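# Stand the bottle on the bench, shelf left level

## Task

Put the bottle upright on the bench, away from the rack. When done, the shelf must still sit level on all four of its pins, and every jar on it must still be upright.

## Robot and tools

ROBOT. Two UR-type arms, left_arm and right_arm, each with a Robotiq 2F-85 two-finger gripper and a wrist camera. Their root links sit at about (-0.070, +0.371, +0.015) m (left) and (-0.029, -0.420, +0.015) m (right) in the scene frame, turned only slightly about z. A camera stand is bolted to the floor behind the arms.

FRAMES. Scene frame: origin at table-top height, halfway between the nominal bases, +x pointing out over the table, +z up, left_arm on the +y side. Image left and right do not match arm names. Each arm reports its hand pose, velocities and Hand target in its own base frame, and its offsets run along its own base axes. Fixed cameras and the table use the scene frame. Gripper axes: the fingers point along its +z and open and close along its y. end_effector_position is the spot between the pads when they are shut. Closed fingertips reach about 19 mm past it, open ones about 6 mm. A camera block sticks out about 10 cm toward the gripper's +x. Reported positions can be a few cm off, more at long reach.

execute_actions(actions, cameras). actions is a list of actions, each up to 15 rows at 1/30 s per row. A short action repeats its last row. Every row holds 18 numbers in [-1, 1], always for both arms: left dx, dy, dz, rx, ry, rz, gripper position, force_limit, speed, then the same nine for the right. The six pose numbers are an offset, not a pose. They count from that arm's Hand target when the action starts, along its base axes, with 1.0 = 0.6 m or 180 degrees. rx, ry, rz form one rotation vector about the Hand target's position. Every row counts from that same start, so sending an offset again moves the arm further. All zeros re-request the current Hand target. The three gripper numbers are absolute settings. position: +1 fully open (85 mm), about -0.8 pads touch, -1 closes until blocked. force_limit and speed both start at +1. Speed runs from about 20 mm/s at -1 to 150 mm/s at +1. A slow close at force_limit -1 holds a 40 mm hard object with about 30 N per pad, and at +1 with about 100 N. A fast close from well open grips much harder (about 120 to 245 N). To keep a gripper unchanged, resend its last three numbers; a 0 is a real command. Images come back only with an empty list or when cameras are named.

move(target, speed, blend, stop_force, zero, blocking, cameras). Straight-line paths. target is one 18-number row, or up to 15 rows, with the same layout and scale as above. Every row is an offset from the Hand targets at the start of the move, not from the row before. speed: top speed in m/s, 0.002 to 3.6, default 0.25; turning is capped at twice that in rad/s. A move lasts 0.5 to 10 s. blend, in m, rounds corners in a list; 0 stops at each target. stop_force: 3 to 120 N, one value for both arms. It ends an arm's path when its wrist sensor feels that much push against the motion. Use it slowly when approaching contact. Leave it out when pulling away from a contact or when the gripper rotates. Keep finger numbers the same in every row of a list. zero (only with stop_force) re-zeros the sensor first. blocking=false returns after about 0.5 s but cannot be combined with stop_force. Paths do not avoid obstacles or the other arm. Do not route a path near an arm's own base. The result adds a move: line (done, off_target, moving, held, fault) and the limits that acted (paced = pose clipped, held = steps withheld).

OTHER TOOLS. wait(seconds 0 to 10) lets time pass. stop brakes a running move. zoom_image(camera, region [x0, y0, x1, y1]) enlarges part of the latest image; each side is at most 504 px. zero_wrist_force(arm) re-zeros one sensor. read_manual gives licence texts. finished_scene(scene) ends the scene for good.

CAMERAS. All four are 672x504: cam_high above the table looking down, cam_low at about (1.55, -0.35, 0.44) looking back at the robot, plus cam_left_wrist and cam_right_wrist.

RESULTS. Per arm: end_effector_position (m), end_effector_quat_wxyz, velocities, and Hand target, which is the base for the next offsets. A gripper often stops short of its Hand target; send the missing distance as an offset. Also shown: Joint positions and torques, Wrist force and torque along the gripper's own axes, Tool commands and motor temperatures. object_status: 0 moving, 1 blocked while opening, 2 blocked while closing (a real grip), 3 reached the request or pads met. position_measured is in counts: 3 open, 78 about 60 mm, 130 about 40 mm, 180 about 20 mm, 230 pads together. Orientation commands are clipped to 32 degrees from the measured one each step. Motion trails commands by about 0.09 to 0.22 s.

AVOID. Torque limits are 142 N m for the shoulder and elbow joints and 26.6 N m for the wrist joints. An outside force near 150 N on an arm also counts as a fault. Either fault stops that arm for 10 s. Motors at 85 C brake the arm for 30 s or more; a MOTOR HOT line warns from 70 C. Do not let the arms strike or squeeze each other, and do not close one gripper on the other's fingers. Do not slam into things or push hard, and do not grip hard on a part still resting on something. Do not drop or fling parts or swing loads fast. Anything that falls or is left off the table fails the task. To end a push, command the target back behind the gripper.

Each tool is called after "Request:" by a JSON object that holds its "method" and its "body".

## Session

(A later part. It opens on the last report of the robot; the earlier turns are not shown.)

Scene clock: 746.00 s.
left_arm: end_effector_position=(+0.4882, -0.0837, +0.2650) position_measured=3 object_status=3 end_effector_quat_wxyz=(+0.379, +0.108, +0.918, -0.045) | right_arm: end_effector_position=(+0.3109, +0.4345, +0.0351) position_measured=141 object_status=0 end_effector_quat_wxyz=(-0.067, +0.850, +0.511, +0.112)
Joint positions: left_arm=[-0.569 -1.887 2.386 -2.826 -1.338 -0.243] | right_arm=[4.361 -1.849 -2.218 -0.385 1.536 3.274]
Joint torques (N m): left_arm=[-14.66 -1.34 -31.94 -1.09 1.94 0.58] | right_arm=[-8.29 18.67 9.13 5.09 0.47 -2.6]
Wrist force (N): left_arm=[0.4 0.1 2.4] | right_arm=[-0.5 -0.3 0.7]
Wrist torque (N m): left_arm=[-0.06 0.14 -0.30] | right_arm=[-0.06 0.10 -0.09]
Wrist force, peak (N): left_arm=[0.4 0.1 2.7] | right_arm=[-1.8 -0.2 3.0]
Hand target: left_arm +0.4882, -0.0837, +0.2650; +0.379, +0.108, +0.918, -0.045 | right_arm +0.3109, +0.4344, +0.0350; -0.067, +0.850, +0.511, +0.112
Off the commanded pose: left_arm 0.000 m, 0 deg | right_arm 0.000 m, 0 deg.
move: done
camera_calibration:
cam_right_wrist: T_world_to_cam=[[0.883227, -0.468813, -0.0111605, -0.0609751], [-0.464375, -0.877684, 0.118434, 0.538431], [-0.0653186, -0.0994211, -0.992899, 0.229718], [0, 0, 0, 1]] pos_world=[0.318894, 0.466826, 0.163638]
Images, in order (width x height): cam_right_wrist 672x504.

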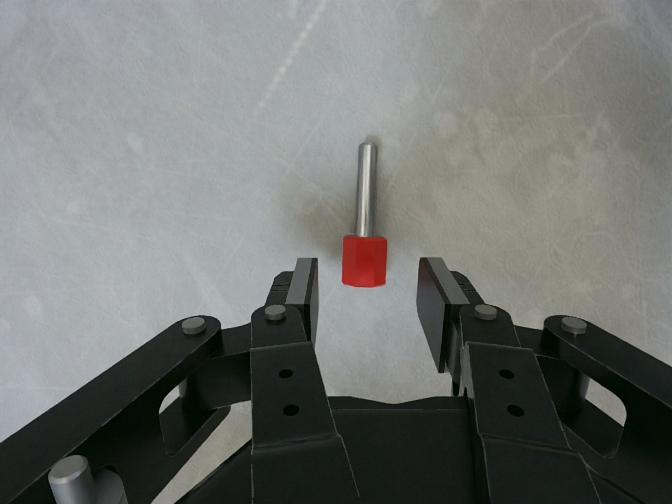

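Request:
{"method": "move", "body": {"target": [[0,0,0,0,0,0,1,-0.5,-0.3,0.0023,0.0012,-0.033,0,0,0,-0.1,-0.4,0],[0,0,0,0,0,0,1,-0.5,-0.3,0.0023,0.0012,-0.0455,0,0,0,-0.1,-0.4,0]], "speed": [0.1,0.01], "stop_force": 5, "cameras": ["cam_right_wrist"]}}

Scene clock: 755.37 s.
left_arm: end_effector_position=(+0.4882, -0.0837, +0.2650) position_measured=3 object_status=3 end_effector_quat_wxyz=(+0.379, +0.108, +0.918, -0.045) | right_arm: end_effector_position=(+0.3123, +0.4351, +0.0077) position_measured=141 object_status=3 end_effector_quat_wxyz=(-0.067, +0.850, +0.511, +0.112)
Joint positions: left_arm=[-0.569 -1.887 2.386 -2.826 -1.338 -0.243] | right_arm=[4.358 -1.919 -2.231 -0.303 1.536 3.272]
Joint torques (N m): left_arm=[-13.61 -3.08 -32.23 -1.11 1.78 -0.12] | right_arm=[9.84 40.11 22.15 2 -0.9 2.31]
Wrist force (N): left_arm=[0.4 0.1 2.6] | right_arm=[-0.3 -0.2 0.8]
Wrist torque (N m): left_arm=[-0.07 0.14 -0.29] | right_arm=[-0.07 0.06 0.03]
Wrist force, peak (N): left_arm=[0.6 0.1 2.7] | right_arm=[-1.1 -0.3 2.2]
Hand target: left_arm +0.4882, -0.0837, +0.2650; +0.379, +0.108, +0.918, -0.045 | right_arm +0.3123, +0.4351, +0.0077; -0.067, +0.850, +0.511, +0.112
Off the commanded pose: left_arm 0.000 m, 0 deg | right_arm 0.000 m, 0 deg.
move: done
camera_calibration:
cam_right_wrist: T_world_to_cam=[[0.883221, -0.468822, -0.0112426, -0.062131], [-0.464358, -0.877657, 0.118701, 0.542753], [-0.0655166, -0.0996183, -0.992866, 0.202807], [0, 0, 0, 1]] pos_world=[0.320194, 0.467426, 0.136237]
Images, in order (width x height): cam_right_wrist 672x504.

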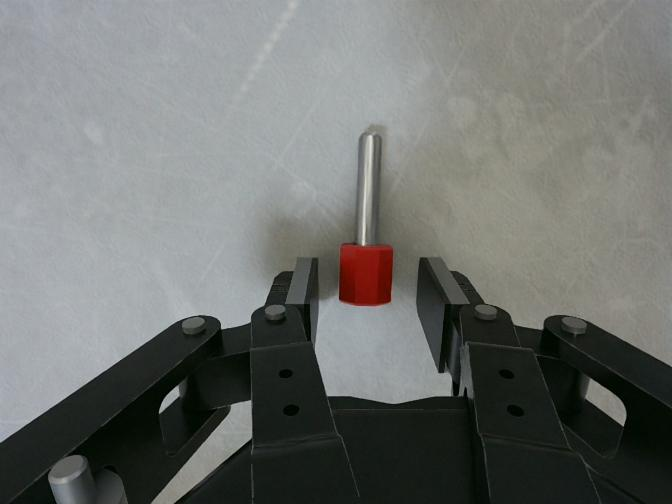

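Request:
{"method": "move", "body": {"target": [[0,0,0,0,0,0,1,-0.5,-0.3,0,0,0,0,0,0,-1,-0.5,-0.8],[0,0,0,0,0,0,1,-0.5,-0.3,0,0,0.1,0,0,0,-1,-0.5,-0.8]], "speed": 0.15, "cameras": ["cam_right_wrist"]}}

Scene clock: 762.63 s.
left_arm: end_effector_position=(+0.4882, -0.0837, +0.2650) position_measured=3 object_status=3 end_effector_quat_wxyz=(+0.379, +0.108, +0.918, -0.045) | right_arm: end_effector_position=(+0.3123, +0.4351, +0.0677) position_measured=187 object_status=2 end_effector_quat_wxyz=(-0.067, +0.850, +0.511, +0.112)
Joint positions: left_arm=[-0.569 -1.887 2.386 -2.826 -1.338 -0.243] | right_arm=[4.358 -1.779 -2.187 -0.486 1.536 3.272]
Joint torques (N m): left_arm=[-13.54 -3.93 -31.41 -0.93 1.64 -0.82] | right_arm=[-1.78 36.78 16.14 1.8 -0.81 -1.81]
Wrist force (N): left_arm=[0.3 0.0 2.4] | right_arm=[-0.7 -0.4 1.3]
Wrist torque (N m): left_arm=[-0.07 0.14 -0.29] | right_arm=[-0.06 0.12 0.04]
Wrist force, peak (N): left_arm=[0.5 0.2 2.7] | right_arm=[-1.5 -0.2 3.3]
Hand target: left_arm +0.4882, -0.0837, +0.2650; +0.379, +0.108, +0.918, -0.045 | right_arm +0.3123, +0.4351, +0.0677; -0.067, +0.850, +0.511, +0.112
Off the commanded pose: left_arm 0.000 m, 0 deg | right_arm 0.000 m, 0 deg.
move: done
camera_calibration:
cam_right_wrist: T_world_to_cam=[[0.883223, -0.468819, -0.0112014, -0.0614665], [-0.464367, -0.87767, 0.118567, 0.535666], [-0.0654176, -0.0995197, -0.992883, 0.262305], [0, 0, 0, 1]] pos_world=[0.320194, 0.467426, 0.196237]
Images, in order (width x height): cam_right_wrist 672x504.

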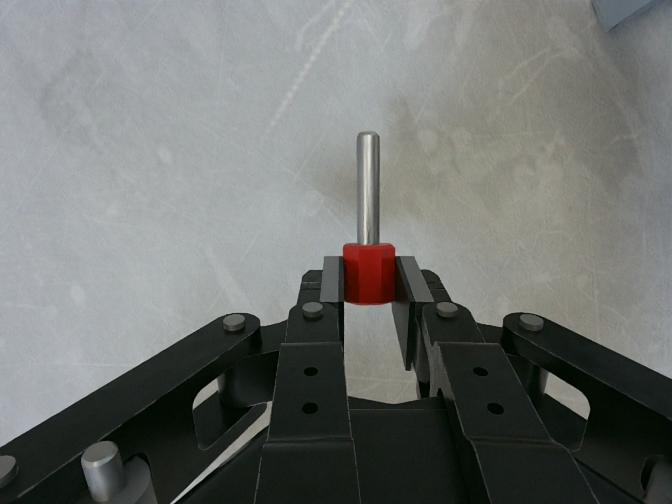

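Request:
{"method": "move", "body": {"target": [[-0.147,-0.2772,-0.0417,0,0,0,1,-0.5,-0.3,0.0295,-0.2252,0.2538,0.0188,-0.0049,0.0718,-1,-0.5,-0.8],[-0.081,-0.548,-0.1883,0,0,0,1,-0.5,-0.3,0.1462,-0.4918,0.2705,0.0377,-0.0098,0.1437,-1,-0.5,-0.8],[-0.081,-0.548,-0.1883,0,0,0,1,-0.5,-0.3,0.2762,-0.4835,0.2322,0.0377,-0.0098,0.1437,-1,-0.5,-0.8]], "speed": 0.3, "blend": [0.04,0.03,0], "cameras": ["all"]}}

Request:
{"method": "zoom_image", "body": {"camera": "cam_right_wrist", "region": [310, 0, 430, 160]}}

Scene clock: 790.43 s.
left_arm: end_effector_position=(+0.4396, -0.4124, +0.1520) position_measured=3 object_status=3 end_effector_quat_wxyz=(+0.379, +0.108, +0.918, -0.045) | right_arm: end_effector_position=(+0.4778, +0.1450, +0.2070) position_measured=187 object_status=2 end_effector_quat_wxyz=(-0.133, +0.707, +0.681, +0.137) end_effector_velocity=(+0.002, +0.001, +0.000) end_effector_angular_velocity=(+0.000, -0.001, +0.001)
Joint positions: left_arm=[-1.251 -1.373 2.211 -2.894 -0.928 -0.853] | right_arm=[3.527 -1.573 -1.984 -0.993 1.92 2.022]
Joint velocities: left_arm=[within noise] | right_arm=[0.001 -0.006 0.005 0.001 -0.001 0]
Joint torques (N m): left_arm=[12.61 -19.87 -26.22 -2.96 -0.33 -0.65] | right_arm=[0.21 12.07 29.98 4.93 -1.01 1.1]
Wrist force (N): left_arm=[0.5 0.2 2.3] | right_arm=[-0.5 0.1 0.5]
Wrist torque (N m): left_arm=[-0.06 0.14 -0.43] | right_arm=[0.03 0.00 -0.17]
Wrist force, peak (N): left_arm=[0.6 -1.4 4.0] | right_arm=[0.6 -1.4 4.0]
Hand target: left_arm +0.4396, -0.4125, +0.1520; +0.379, +0.108, +0.918, -0.045 | right_arm +0.4780, +0.1450, +0.2070; -0.133, +0.707, +0.681, +0.137
Off the commanded pose: left_arm 0.000 m, 0 deg | right_arm 0.000 m, 0 deg.
move: done
camera_calibration:
cam_left_wrist: T_world_to_cam=[[0.246074, 0.969096, -0.0173293, 0.30063], [0.414172, -0.0889686, 0.90584, -0.340938], [0.876304, -0.230081, -0.423265, -0.288741], [0, 0, 0, 1]] pos_world=[0.320255, -0.388106, 0.191831]
cam_right_wrist: T_world_to_cam=[[0.999327, -0.0345429, -0.0123495, -0.460338], [-0.0345754, -0.999399, -0.0024282, 0.178743], [-0.0122582, 0.00285356, -0.999921, 0.34378], [0, 0, 0, 1]] pos_world=[0.470422, 0.161753, 0.338502]

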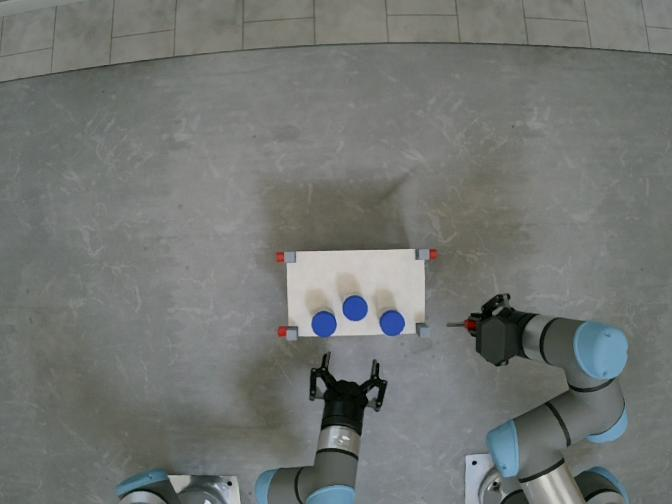

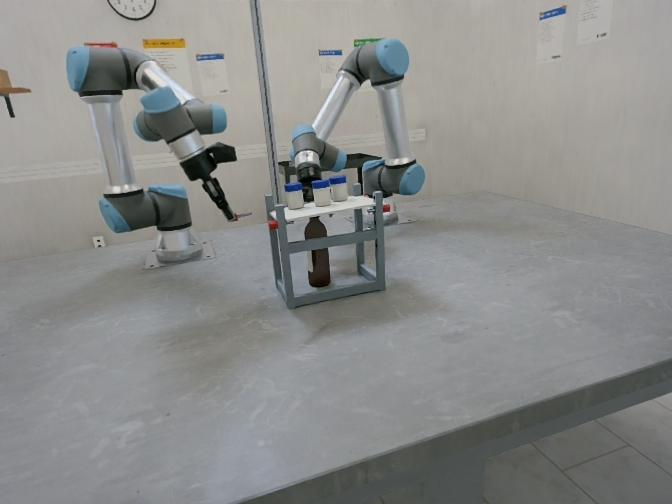

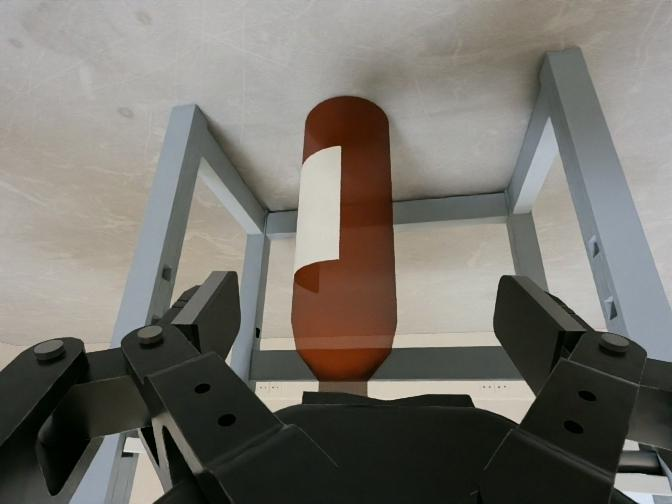

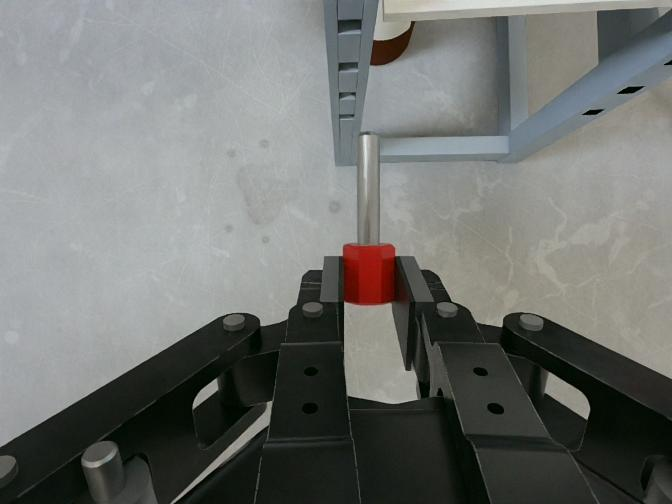

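Scaled by 3.150 from the camera's 672x504 image, which has a finer 960x720 frame.

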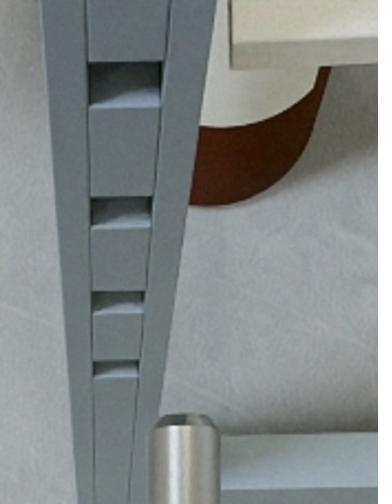

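Request:
{"method": "zoom_image", "body": {"camera": "cam_right_wrist", "region": [370, 110, 530, 180]}}

Request:
{"method": "zoom_image", "body": {"camera": "cam_right_wrist", "region": [320, 0, 400, 80]}}

Scaled by 3.150 from the camera's 672x504 image, which has a finer 960x720 frame.

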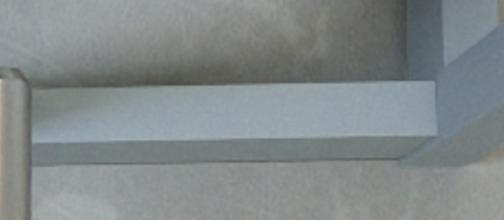

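Scaled by 6.300 from the camera's 672x504 image, which has a finer 960x720 frame.

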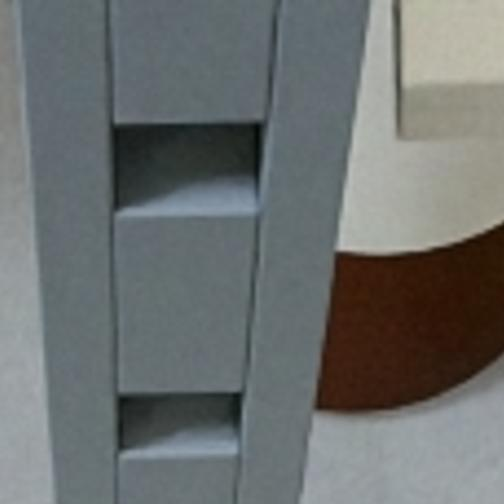

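Request:
{"method": "move", "body": {"target": [[0.1033,-0.0352,-0.0943,0,0,0,1,-0.5,-0.3,-0.0083,0.0483,-0.0255,0,0,0.0033,-1,-0.5,-0.8],[0.1033,-0.0352,-0.0943,0,0,0,1,-0.5,-0.3,-0.0078,0.0717,-0.0255,0,0,0.0033,-1,-0.5,-0.8]], "speed": [0.08,0.01], "stop_force": 4, "cameras": ["cam_right_wrist","cam_left_wrist"]}}

Request:
{"method": "zoom_image", "body": {"camera": "cam_right_wrist", "region": [320, 0, 420, 160]}}

Request:
{"method": "zoom_image", "body": {"camera": "cam_right_wrist", "region": [348, 100, 388, 150]}}

Scene clock: 834.57 s.
left_arm: end_effector_position=(+0.5016, -0.4336, +0.0954) position_measured=3 object_status=3 end_effector_quat_wxyz=(+0.379, +0.108, +0.918, -0.045) | right_arm: end_effector_position=(+0.4732, +0.1836, +0.1917) position_measured=187 object_status=2 end_effector_quat_wxyz=(-0.133, +0.703, +0.685, +0.136)
Joint positions: left_arm=[-1.142 -1.13 2.091 -3.084 -0.981 -0.738] | right_arm=[3.607 -1.598 -2.008 -0.919 1.907 2.095]
Joint torques (N m): left_arm=[-14.67 -27.39 -7.75 -4.69 2.45 0.82] | right_arm=[-8.66 34.04 15.69 1.77 3.37 -2.54]
Wrist force (N): left_arm=[0.5 0.4 2.4] | right_arm=[-0.6 0.6 0.8]
Wrist torque (N m): left_arm=[-0.03 0.12 -0.29] | right_arm=[0.12 0.04 0.05]
Wrist force, peak (N): left_arm=[0.6 0.1 3.7] | right_arm=[-9.6 -0.7 -1.9]
Hand target: left_arm +0.5016, -0.4336, +0.0954; +0.379, +0.108, +0.918, -0.045 | right_arm +0.4732, +0.1836, +0.1917; -0.133, +0.703, +0.685, +0.136 (not the last commanded pose)
Off the commanded pose: left_arm 0.000 m, 0 deg | right_arm 0.004 m, 0 deg.
move: contact (right_arm)
camera_calibration:
cam_left_wrist: T_world_to_cam=[[0.246005, 0.969111, -0.0174816, 0.305017], [0.414133, -0.088785, 0.905876, -0.317196], [0.876342, -0.230089, -0.423182, -0.371805], [0, 0, 0, 1]] pos_world=[0.382154, -0.409306, 0.13533]
cam_right_wrist: T_world_to_cam=[[0.999636, -0.0241465, -0.0120354, -0.456703], [-0.0241771, -0.999705, -0.00240136, 0.212338], [-0.0119739, 0.00269147, -0.999925, 0.328213], [0, 0, 0, 1]] pos_world=[0.4656, 0.200364, 0.323202]
Images, in order (width x height): cam_left_wrist 672x504, cam_right_wrist 672x504.

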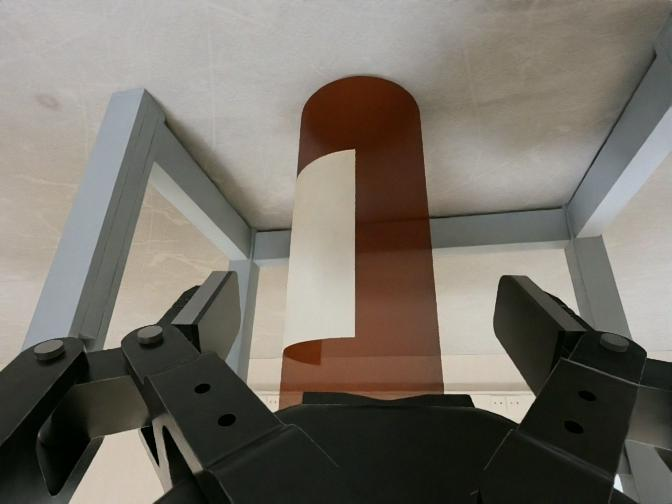

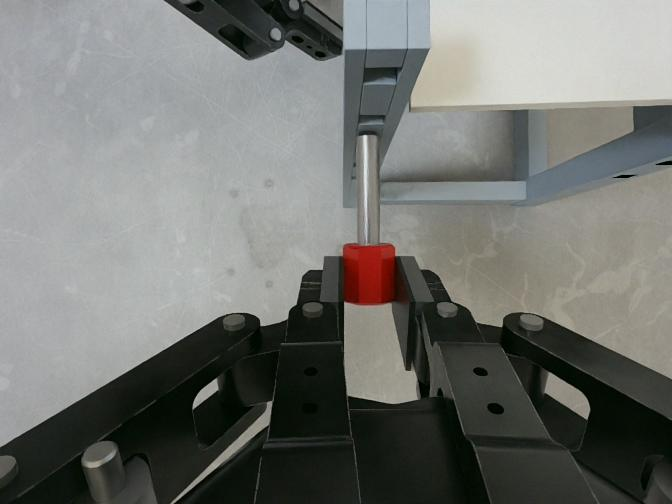

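Scaled by 3.150 from the camera's 672x504 image, which has a finer 960x720 frame.

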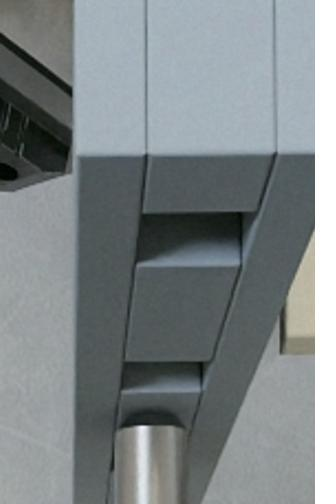

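Scaled by 10.080 from the camera's 672x504 image, which has a finer 960x720 frame.

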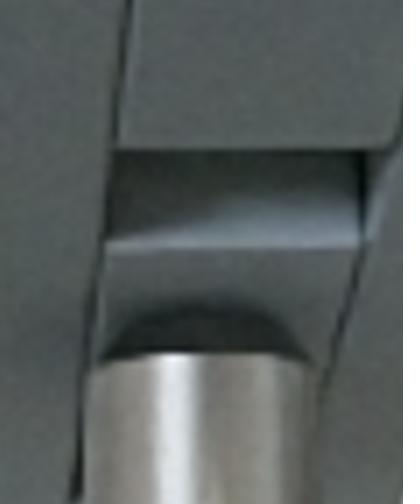

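Request:
{"method": "move", "body": {"target": [[0.0573,-0.0137,-0.059,0,0,0,1,-0.5,-0.3,0,-0.0083,0,0,0,0,-1,-0.5,-0.8],[0.0573,-0.0137,-0.059,0,0,0,-1,-0.4,-0.9,0.0007,-0.0083,0.0238,0,0,0,-1,-0.5,-0.8],[0.0573,-0.0137,-0.044,0,0,0,-1,-0.4,-0.9,0.0007,-0.0083,0.0238,0,0,0,-1,-0.5,-0.8]], "speed": [0.07,0.05,0.03], "cameras": ["all"]}}

Request:
{"method": "zoom_image", "body": {"camera": "cam_right_wrist", "region": [340, 70, 400, 150]}}

Scene clock: 857.90 s.
left_arm: end_effector_position=(+0.5360, -0.4418, +0.0691) position_measured=76 object_status=2 end_effector_quat_wxyz=(+0.379, +0.108, +0.918, -0.045) | right_arm: end_effector_position=(+0.4736, +0.1786, +0.2060) position_measured=187 object_status=2 end_effector_quat_wxyz=(-0.133, +0.703, +0.685, +0.136)
Joint positions: left_arm=[-1.089 -1.02 2.011 -3.143 -1.01 -0.684] | right_arm=[3.597 -1.581 -1.985 -0.963 1.909 2.084]
Joint torques (N m): left_arm=[-8.07 -36.61 -25.27 -7.72 2.13 -0.81] | right_arm=[-8.56 12.78 16 1.65 2.69 -2.07]
Wrist force (N): left_arm=[8.0 0.4 8.8] | right_arm=[-0.4 0.2 0.8]
Wrist torque (N m): left_arm=[-0.04 -0.04 -0.31] | right_arm=[0.04 -0.01 0.05]
Wrist force, peak (N): left_arm=[8.1 0.4 8.8] | right_arm=[-1.2 0.2 1.5]
Hand target: left_arm +0.5360, -0.4418, +0.0690; +0.379, +0.108, +0.918, -0.045 | right_arm +0.4736, +0.1786, +0.2060; -0.133, +0.703, +0.685, +0.136
Off the commanded pose: left_arm 0.000 m, 0 deg | right_arm 0.000 m, 0 deg.
move: done
camera_calibration:
cam_left_wrist: T_world_to_cam=[[0.245989, 0.969119, -0.0172879, 0.304028], [0.41418, -0.0889711, 0.905836, -0.308348], [0.876325, -0.229986, -0.423275, -0.414949], [0, 0, 0, 1]] pos_world=[0.416554, -0.417506, 0.108931]
cam_right_wrist: T_world_to_cam=[[0.999636, -0.0241465, -0.0120354, -0.457151], [-0.0241771, -0.999705, -0.00240136, 0.207386], [-0.0119739, 0.00269147, -0.999925, 0.342532], [0, 0, 0, 1]] pos_world=[0.4661, 0.195364, 0.337502]

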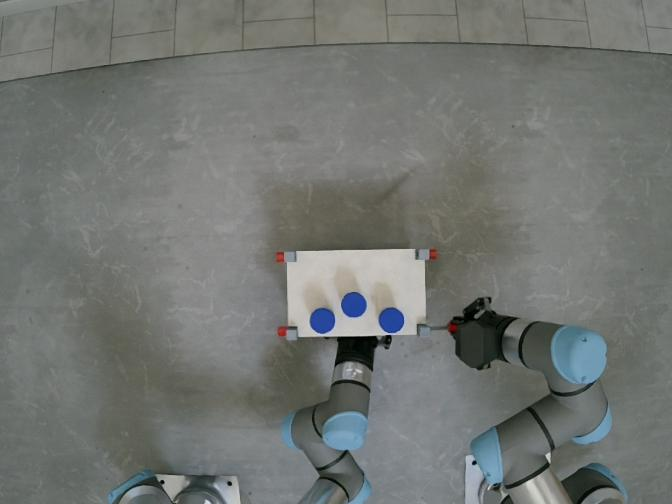

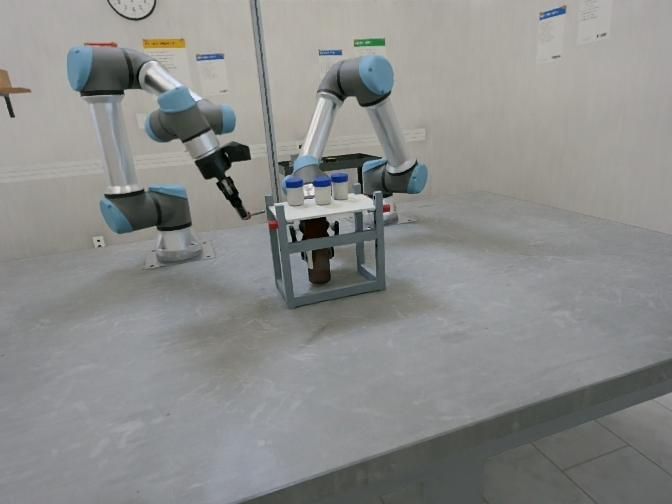

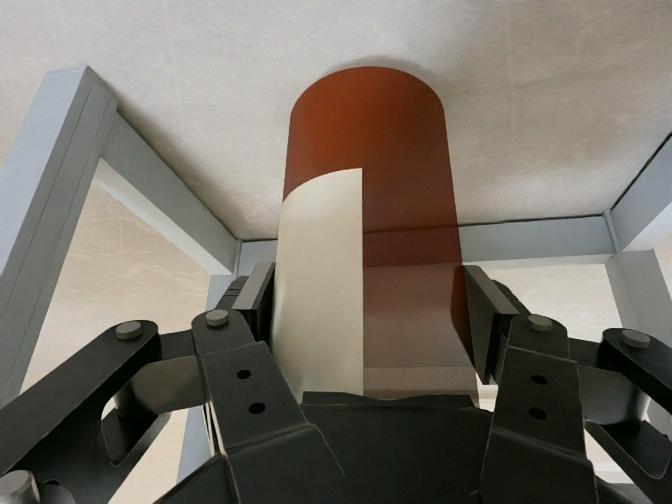

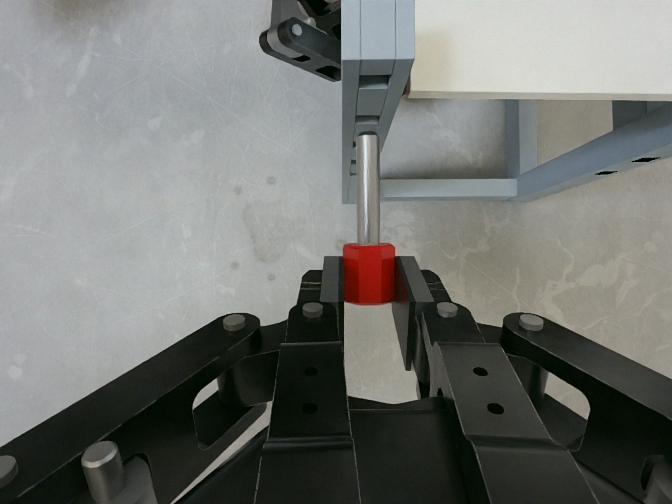

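Scaled by 6.300 from the camera's 672x504 image, which has a finer 960x720 frame.

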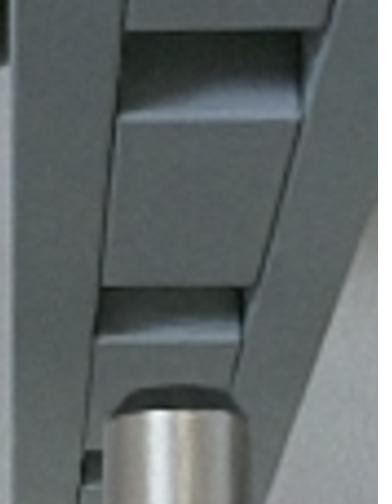

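Request:
{"method": "move", "body": {"target": [[0,0,0,0,0,0,-1,-0.4,-0.9,0,0.0033,-0.001,0,0,0,-1,-0.5,-0.8],[0,0,0,0,0,0,-1,-0.4,-0.9,0.0005,0.0267,-0.001,0,0,0,-1,-0.5,-0.8]], "speed": [0.03,0.01], "stop_force": 6, "cameras": ["cam_right_wrist"]}}

Request:
{"method": "zoom_image", "body": {"camera": "cam_right_wrist", "region": [348, 110, 398, 160]}}

Scene clock: 873.07 s.
left_arm: end_effector_position=(+0.5360, -0.4418, +0.0690) position_measured=76 object_status=2 end_effector_quat_wxyz=(+0.379, +0.108, +0.918, -0.045) | right_arm: end_effector_position=(+0.4737, +0.1844, +0.2054) position_measured=187 object_status=2 end_effector_quat_wxyz=(-0.133, +0.703, +0.685, +0.136)
Joint positions: left_arm=[-1.089 -1.02 2.011 -3.143 -1.01 -0.684] | right_arm=[3.608 -1.585 -1.984 -0.957 1.907 2.096]
Joint torques (N m): left_arm=[12.35 -36.27 -10.38 -6.93 3.26 -0.79] | right_arm=[-8.4 34.45 15.93 1.7 3.33 -2.61]
Wrist force (N): left_arm=[7.9 0.2 8.7] | right_arm=[-0.6 0.2 0.5]
Wrist torque (N m): left_arm=[-0.05 -0.01 -0.29] | right_arm=[0.04 0.03 0.04]
Wrist force, peak (N): left_arm=[8.1 0.5 8.9] | right_arm=[-9.5 -1.1 -1.2]
Hand target: left_arm +0.5360, -0.4418, +0.0690; +0.379, +0.108, +0.918, -0.045 | right_arm +0.4737, +0.1844, +0.2054; -0.133, +0.703, +0.685, +0.136 (not the last commanded pose)
Off the commanded pose: left_arm 0.000 m, 0 deg | right_arm 0.010 m, 0 deg.
move: contact (right_arm); path passed 1 of 2 targets
camera_calibration:
cam_right_wrist: T_world_to_cam=[[0.999632, -0.0242457, -0.0121349, -0.456966], [-0.0242752, -0.999703, -0.00229735, 0.213093], [-0.0120756, 0.00259109, -0.999924, 0.341983], [0, 0, 0, 1]] pos_world=[0.466101, 0.201064, 0.336902]
Images, in order (width x height): cam_right_wrist 672x504.

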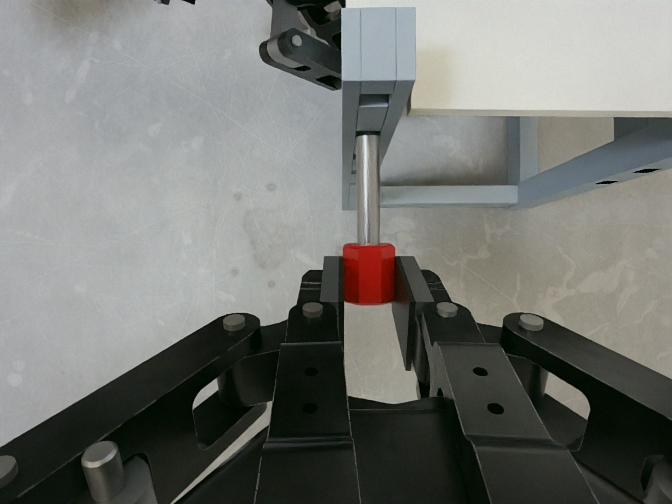

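Scaled by 10.080 from the camera's 672x504 image, which has a finer 960x720 frame.

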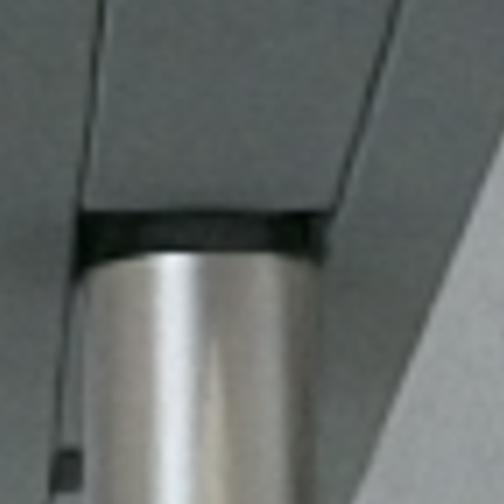

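Request:
{"method": "move", "body": {"target": [[0,0,0,0,0,0,-1,-0.4,-0.9,-0.0004,-0.0017,0,0,0,0,-1,-0.5,-0.8],[0,0,0,0,0,0,-1,-0.4,-0.9,-0.0004,-0.0017,0.0018,0,0,0,-1,-0.5,-0.8],[0,0,0,0,0,0,-1,-0.4,-0.9,0,0.0167,0.0018,0,0,0,-1,-0.5,-0.8]], "speed": [0.02,0.02,0.01], "stop_force": 7, "cameras": ["cam_right_wrist"]}}

Request:
{"method": "zoom_image", "body": {"camera": "cam_right_wrist", "region": [348, 110, 398, 160]}}

Scene clock: 892.33 s.
left_arm: end_effector_position=(+0.5360, -0.4418, +0.0690) position_measured=76 object_status=2 end_effector_quat_wxyz=(+0.379, +0.108, +0.918, -0.045) | right_arm: end_effector_position=(+0.4734, +0.1845, +0.2066) position_measured=187 object_status=2 end_effector_quat_wxyz=(-0.134, +0.703, +0.685, +0.136)
Joint positions: left_arm=[-1.089 -1.02 2.011 -3.143 -1.01 -0.684] | right_arm=[3.609 -1.583 -1.982 -0.96 1.907 2.096]
Joint torques (N m): left_arm=[11.12 -36.34 -9.4 -6.91 3.18 -0.25] | right_arm=[-8.66 33.73 16.39 1.77 3.29 -1.57]
Wrist force (N): left_arm=[7.8 0.2 8.7] | right_arm=[-1.0 0.7 0.9]
Wrist torque (N m): left_arm=[-0.06 0.00 -0.30] | right_arm=[0.12 0.10 0.05]
Wrist force, peak (N): left_arm=[8.1 0.4 8.9] | right_arm=[-8.7 -0.6 -1.2]
Hand target: left_arm +0.5360, -0.4418, +0.0690; +0.379, +0.108, +0.918, -0.045 | right_arm +0.4734, +0.1845, +0.2066; -0.134, +0.703, +0.685, +0.136 (not the last commanded pose)
Off the commanded pose: left_arm 0.000 m, 0 deg | right_arm 0.010 m, 0 deg.
move: contact (right_arm); path passed 2 of 3 targets
camera_calibration:
cam_right_wrist: T_world_to_cam=[[0.999635, -0.0240392, -0.0123355, -0.456624], [-0.0240718, -0.999707, -0.00249572, 0.213162], [-0.0122719, 0.00279175, -0.999921, 0.34323], [0, 0, 0, 1]] pos_world=[0.465801, 0.201164, 0.338102]
Images, in order (width x height): cam_right_wrist 672x504.

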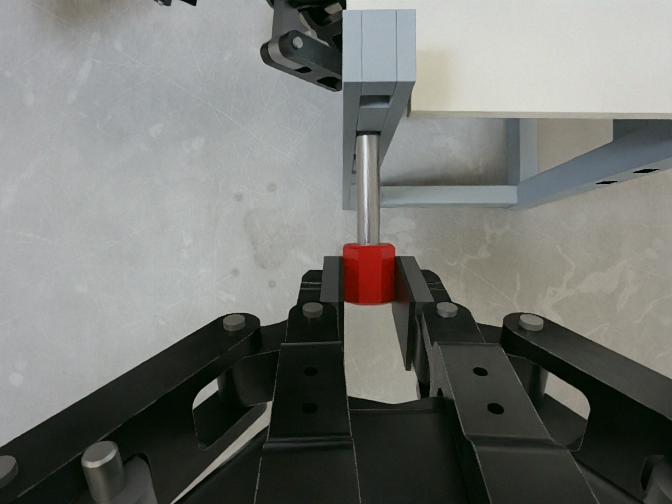

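Scaled by 10.080 from the camera's 672x504 image, which has a finer 960x720 frame.

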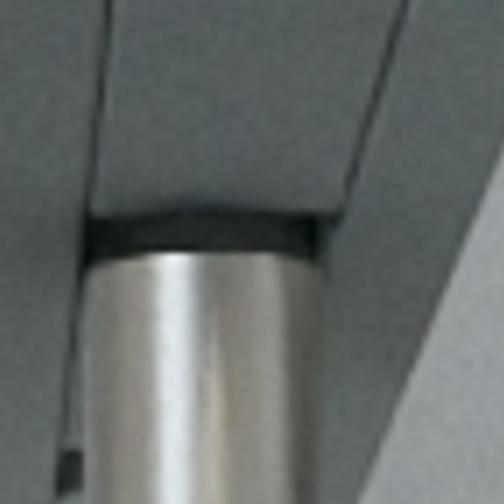

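Request:
{"method": "zoom_image", "body": {"camera": "cam_right_wrist", "region": [354, 124, 384, 148]}}

Request:
{"method": "zoom_image", "body": {"camera": "cam_right_wrist", "region": [330, 0, 430, 140]}}

Scaled by 16.800 from the camera's 672x504 image, which has a finer 960x720 frame.

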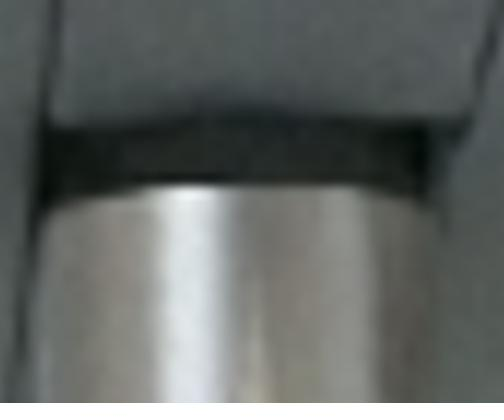

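Scaled by 3.600 from the camera's 672x504 image, which has a finer 960x720 frame.

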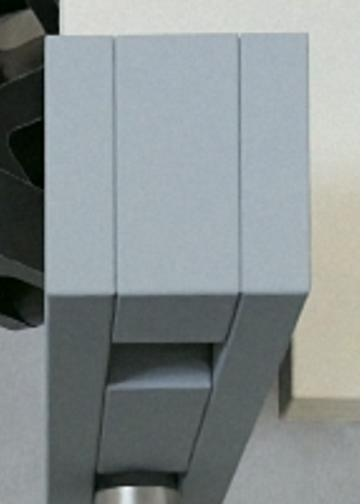

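Request:
{"method": "move", "body": {"target": [[0,0,0,0,0,0,-1,-0.4,-0.9,0,-0.0033,0,0,0,0,-1,-0.5,-0.8],[0,0,0,0,0,0,-1,-0.4,-0.9,0,-0.0033,-0.0008,0,0,0,-1,-0.5,-0.8],[0,0,0,0,0,0,-1,-0.4,-0.9,0.0004,0.0167,-0.0008,0,0,0,-1,-0.5,-0.8]], "speed": [0.02,0.02,0.01], "stop_force": 8, "cameras": ["cam_right_wrist"]}}

Request:
{"method": "zoom_image", "body": {"camera": "cam_right_wrist", "region": [354, 124, 384, 148]}}

Scene clock: 938.23 s.
left_arm: end_effector_position=(+0.5360, -0.4418, +0.0690) position_measured=76 object_status=2 end_effector_quat_wxyz=(+0.379, +0.108, +0.918, -0.045) | right_arm: end_effector_position=(+0.4734, +0.1850, +0.2061) position_measured=187 object_status=2 end_effector_quat_wxyz=(-0.134, +0.703, +0.685, +0.136)
Joint positions: left_arm=[-1.089 -1.02 2.011 -3.143 -1.01 -0.684] | right_arm=[3.61 -1.583 -1.983 -0.959 1.907 2.097]
Joint torques (N m): left_arm=[7.84 -36.59 -9.46 -6.87 3.17 0.3] | right_arm=[-8.78 34.2 15.78 1.78 3.24 -2.59]
Wrist force (N): left_arm=[8.0 0.4 8.8] | right_arm=[-1.2 1.0 0.6]
Wrist torque (N m): left_arm=[-0.03 -0.03 -0.31] | right_arm=[0.16 0.12 0.02]
Wrist force, peak (N): left_arm=[8.0 0.3 9.0] | right_arm=[-9.5 -0.6 -1.2]
Hand target: left_arm +0.5360, -0.4418, +0.0690; +0.379, +0.108, +0.918, -0.045 | right_arm +0.4734, +0.1850, +0.2061; -0.134, +0.703, +0.685, +0.136 (not the last commanded pose)
Off the commanded pose: left_arm 0.000 m, 0 deg | right_arm 0.010 m, 0 deg.
move: contact (right_arm); path passed 2 of 3 targets
camera_calibration:
cam_right_wrist: T_world_to_cam=[[0.99963, -0.024239, -0.0123396, -0.456575], [-0.0242715, -0.999702, -0.00249242, 0.213751], [-0.0122755, 0.002791, -0.999921, 0.34273], [0, 0, 0, 1]] pos_world=[0.465801, 0.201664, 0.337602]
Images, in order (width x height): cam_right_wrist 672x504.

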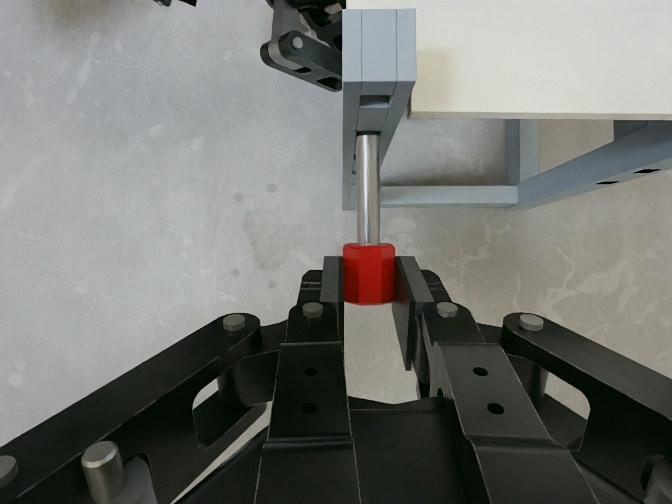

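Scaled by 16.800 from the camera's 672x504 image, which has a finer 960x720 frame.

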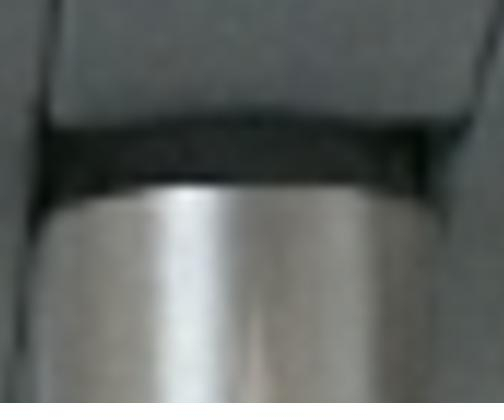

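Request:
{"method": "move", "body": {"target": [[0,0,0,0,0,0,-1,-0.4,-0.9,0,-0.0033,0,0,0,0,-1,-0.5,-0.8],[0,0,0,0,0,0,-1,-0.4,-0.9,0,-0.0033,-0.0033,0,0,0,-1,-0.5,-0.8],[0,0,0,0,0,0,-1,-0.4,-0.9,0.0004,0.0167,-0.0033,0,0,0,-1,-0.5,-0.8]], "speed": [0.02,0.02,0.01], "stop_force": 7, "cameras": ["cam_right_wrist"]}}

Request:
{"method": "zoom_image", "body": {"camera": "cam_right_wrist", "region": [354, 124, 384, 148]}}

Scene clock: 949.30 s.
left_arm: end_effector_position=(+0.5360, -0.4418, +0.0690) position_measured=76 object_status=2 end_effector_quat_wxyz=(+0.379, +0.108, +0.918, -0.045) | right_arm: end_effector_position=(+0.4735, +0.1913, +0.2041) position_measured=187 object_status=2 end_effector_quat_wxyz=(-0.134, +0.703, +0.685, +0.136)
Joint positions: left_arm=[-1.089 -1.02 2.011 -3.143 -1.01 -0.684] | right_arm=[3.622 -1.59 -1.983 -0.948 1.905 2.11]
Joint torques (N m): left_arm=[4.2 -36.46 -9.95 -6.86 3.23 0.64] | right_arm=[-9.12 34.85 16.56 1.82 3.48 -2.49]
Wrist force (N): left_arm=[8.0 0.4 8.9] | right_arm=[-0.9 0.9 2.3]
Wrist torque (N m): left_arm=[-0.03 -0.03 -0.31] | right_arm=[0.11 0.02 0.06]
Wrist force, peak (N): left_arm=[7.9 0.3 9.0] | right_arm=[-9.2 0.6 -0.3]
Hand target: left_arm +0.5360, -0.4418, +0.0690; +0.379, +0.108, +0.918, -0.045 | right_arm +0.4735, +0.1913, +0.2041; -0.134, +0.703, +0.685, +0.136 (not the last commanded pose)
Off the commanded pose: left_arm 0.000 m, 0 deg | right_arm 0.004 m, 0 deg.
move: contact (right_arm); path passed 2 of 3 targets
camera_calibration:
cam_right_wrist: T_world_to_cam=[[0.99963, -0.024239, -0.0123396, -0.456647], [-0.0242715, -0.999702, -0.00249242, 0.220049], [-0.0122755, 0.002791, -0.999921, 0.340715], [0, 0, 0, 1]] pos_world=[0.466001, 0.207964, 0.335602]
Images, in order (width x height): cam_right_wrist 672x504.

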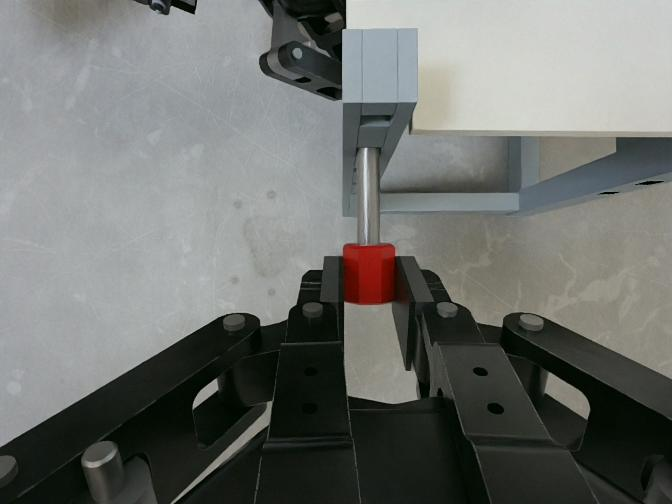

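Scaled by 16.800 from the camera's 672x504 image, which has a finer 960x720 frame.

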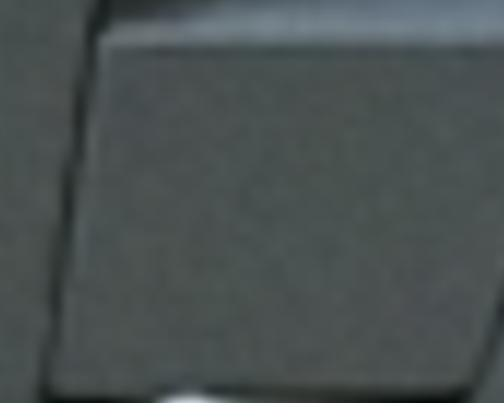

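Request:
{"method": "zoom_image", "body": {"camera": "cam_right_wrist", "region": [340, 130, 400, 250]}}

Scaled by 4.200 from the camera's 672x504 image, which has a finer 960x720 frame.

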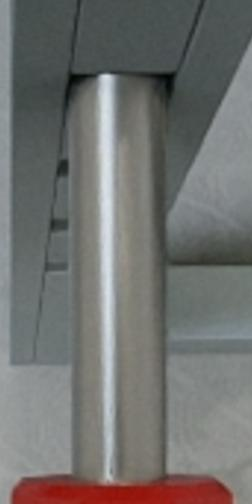

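Request:
{"method": "move", "body": {"target": [[0,0,0,0,0,0,-1,-0.4,-0.9,0,0,-0.0006,0,0,0,-1,-0.5,-0.8],[0,0,0,0,0,0,-1,-0.4,-0.9,0.0011,0.0487,-0.0006,0,0,0,-1,-0.5,-0.8]], "speed": [0.01,0.015], "stop_force": 12, "cameras": ["cam_right_wrist"]}}

Request:
{"method": "zoom_image", "body": {"camera": "cam_right_wrist", "region": [320, 130, 420, 310]}}

Scene clock: 959.87 s.
left_arm: end_effector_position=(+0.5360, -0.4418, +0.0690) position_measured=76 object_status=2 end_effector_quat_wxyz=(+0.379, +0.108, +0.918, -0.045) | right_arm: end_effector_position=(+0.4735, +0.1930, +0.2038) position_measured=187 object_status=2 end_effector_quat_wxyz=(-0.134, +0.703, +0.685, +0.136)
Joint positions: left_arm=[-1.089 -1.02 2.011 -3.143 -1.01 -0.684] | right_arm=[3.625 -1.591 -1.983 -0.945 1.904 2.113]
Joint torques (N m): left_arm=[0.22 -36.89 -10.27 -6.86 3.05 0.68] | right_arm=[-14.02 33.72 12.58 -0.01 0.81 0.12]
Wrist force (N): left_arm=[7.7 0.0 8.6] | right_arm=[11.5 2.1 3.2]
Wrist torque (N m): left_arm=[-0.09 0.02 -0.29] | right_arm=[0.06 -0.12 0.09]
Wrist force, peak (N): left_arm=[8.1 1.0 8.9] | right_arm=[-11.2 -1.9 -7.5]
Hand target: left_arm +0.5360, -0.4418, +0.0690; +0.379, +0.108, +0.918, -0.045 | right_arm +0.4735, +0.1930, +0.2038; -0.134, +0.703, +0.685, +0.136 (not the last commanded pose)
Off the commanded pose: left_arm 0.000 m, 0 deg | right_arm 0.028 m, 0 deg.
move: contact (right_arm); path passed 1 of 2 targets
camera_calibration:
cam_right_wrist: T_world_to_cam=[[0.999629, -0.0242357, -0.0124419, -0.456575], [-0.0242697, -0.999702, -0.00258996, 0.22178], [-0.0123754, 0.00289096, -0.999919, 0.340436], [0, 0, 0, 1]] pos_world=[0.466001, 0.209664, 0.335302]
Images, in order (width x height): cam_right_wrist 672x504.

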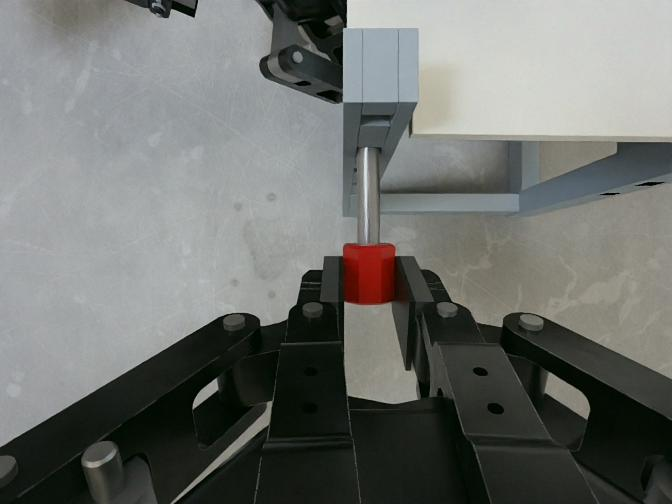

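Scaled by 2.800 from the camera's 672x504 image, which has a finer 960x720 frame.

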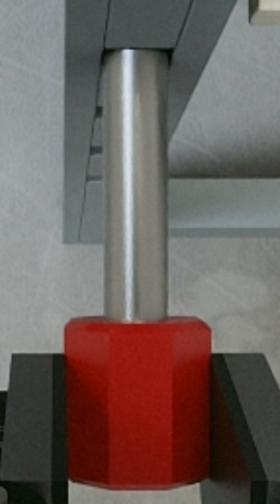

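Request:
{"method": "zoom_image", "body": {"camera": "cam_right_wrist", "region": [370, 170, 530, 230]}}

Request:
{"method": "zoom_image", "body": {"camera": "cam_right_wrist", "region": [340, 95, 400, 165]}}

Scaled by 3.150 from the camera's 672x504 image, which has a finer 960x720 frame.

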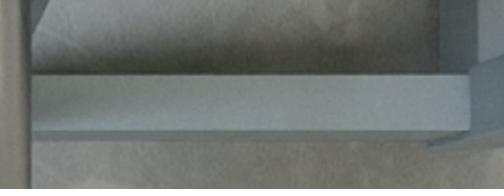

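Scaled by 7.200 from the camera's 672x504 image, which has a finer 960x720 frame.

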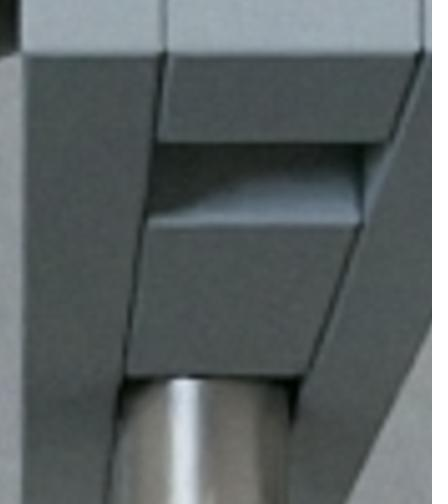

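Request:
{"method": "move", "body": {"target": [[0,0,0,0,0,0,-1,-0.4,-0.9,0.0005,0,0.0003,0,0,0,-1,-0.5,-0.8],[0,0,0,0,0,0,-1,-0.4,-0.9,0.0005,0.0100,0.0003,0,0,0,-1,-0.5,-0.8]], "speed": [0.005,0.008], "stop_force": 12, "cameras": ["cam_right_wrist"]}}

Request:
{"method": "zoom_image", "body": {"camera": "cam_right_wrist", "region": [340, 95, 400, 165]}}

Scene clock: 987.13 s.
left_arm: end_effector_position=(+0.5360, -0.4418, +0.0690) position_measured=76 object_status=2 end_effector_quat_wxyz=(+0.379, +0.108, +0.918, -0.045) | right_arm: end_effector_position=(+0.4738, +0.1932, +0.2040) position_measured=187 object_status=2 end_effector_quat_wxyz=(-0.134, +0.703, +0.685, +0.136)
Joint positions: left_arm=[-1.089 -1.02 2.011 -3.143 -1.01 -0.684] | right_arm=[3.625 -1.591 -1.982 -0.946 1.904 2.114]
Joint torques (N m): left_arm=[-2.85 -37.05 -10.52 -6.81 3.17 0.63] | right_arm=[-9.58 35.03 16.13 5.12 2.91 -2.54]
Wrist force (N): left_arm=[7.8 0.1 8.8] | right_arm=[0.4 0.9 1.9]
Wrist torque (N m): left_arm=[-0.07 0.01 -0.30] | right_arm=[0.12 0.02 0.00]
Wrist force, peak (N): left_arm=[8.0 0.3 9.0] | right_arm=[11.8 1.8 3.3]
Hand target: left_arm +0.5360, -0.4418, +0.0690; +0.379, +0.108, +0.918, -0.045 | right_arm +0.4738, +0.1932, +0.2040; -0.134, +0.703, +0.685, +0.136 (not the last commanded pose)
Off the commanded pose: left_arm 0.000 m, 0 deg | right_arm 0.006 m, 0 deg.
move: contact (right_arm); path passed 1 of 2 targets
camera_calibration:
cam_right_wrist: T_world_to_cam=[[0.999628, -0.0243376, -0.012344, -0.456779], [-0.0243714, -0.9997, -0.00259073, 0.222032], [-0.0122772, 0.00289061, -0.99992, 0.340592], [0, 0, 0, 1]] pos_world=[0.466201, 0.209864, 0.335502]
Images, in order (width x height): cam_right_wrist 672x504.

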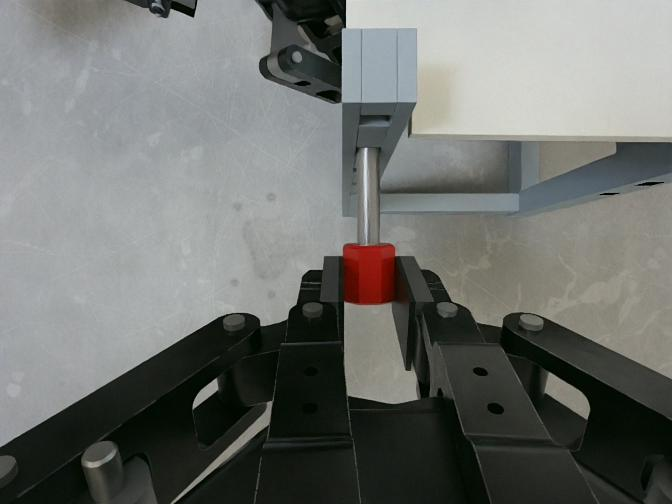

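Scaled by 7.200 from the camera's 672x504 image, which has a finer 960x720 frame.

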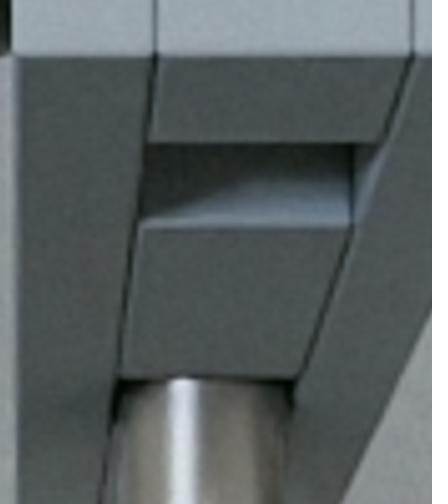

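Request:
{"method": "move", "body": {"target": [0.0001,0.0100,0,0,0,0,-1,-0.4,-0.9,0.0002,0.0133,0,0,0,0,-1,-0.5,-0.8], "speed": 0.008, "stop_force": 12, "cameras": ["cam_right_wrist"]}}

Scene clock: 992.03 s.
left_arm: end_effector_position=(+0.5360, -0.4357, +0.0690) position_measured=76 object_status=2 end_effector_quat_wxyz=(+0.379, +0.108, +0.918, -0.045) | right_arm: end_effector_position=(+0.4738, +0.1963, +0.2040) position_measured=187 object_status=2 end_effector_quat_wxyz=(-0.134, +0.703, +0.685, +0.136)
Joint positions: left_arm=[-1.083 -1.025 2.024 -3.153 -1.013 -0.678] | right_arm=[3.631 -1.593 -1.981 -0.943 1.903 2.12]
Joint torques (N m): left_arm=[1.89 -37.53 -27.07 -3.21 2.21 -0.98] | right_arm=[-6.93 35.39 16.87 2.42 1.38 -2.53]
Wrist force (N): left_arm=[7.5 -0.6 9.3] | right_arm=[-1.0 0.1 2.1]
Wrist torque (N m): left_arm=[-0.12 0.08 -0.32] | right_arm=[0.10 0.05 -0.03]
Wrist force, peak (N): left_arm=[8.0 -0.2 9.0] | right_arm=[-11.1 -1.4 -1.6]
Hand target: left_arm +0.5360, -0.4358, +0.0690; +0.379, +0.108, +0.918, -0.045 | right_arm +0.4738, +0.1963, +0.2040; -0.134, +0.703, +0.685, +0.136 (not the last commanded pose)
Off the commanded pose: left_arm 0.000 m, 0 deg | right_arm 0.005 m, 0 deg.
move: contact (right_arm)
camera_calibration:
cam_right_wrist: T_world_to_cam=[[0.999628, -0.0243376, -0.012344, -0.456803], [-0.0243714, -0.9997, -0.00259073, 0.225133], [-0.0122772, 0.00289061, -0.99992, 0.340585], [0, 0, 0, 1]] pos_world=[0.466301, 0.212964, 0.335502]
Images, in order (width x height): cam_right_wrist 672x504.

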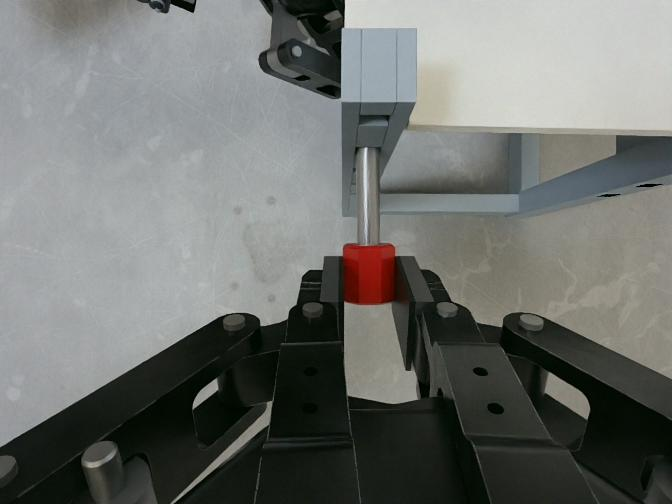

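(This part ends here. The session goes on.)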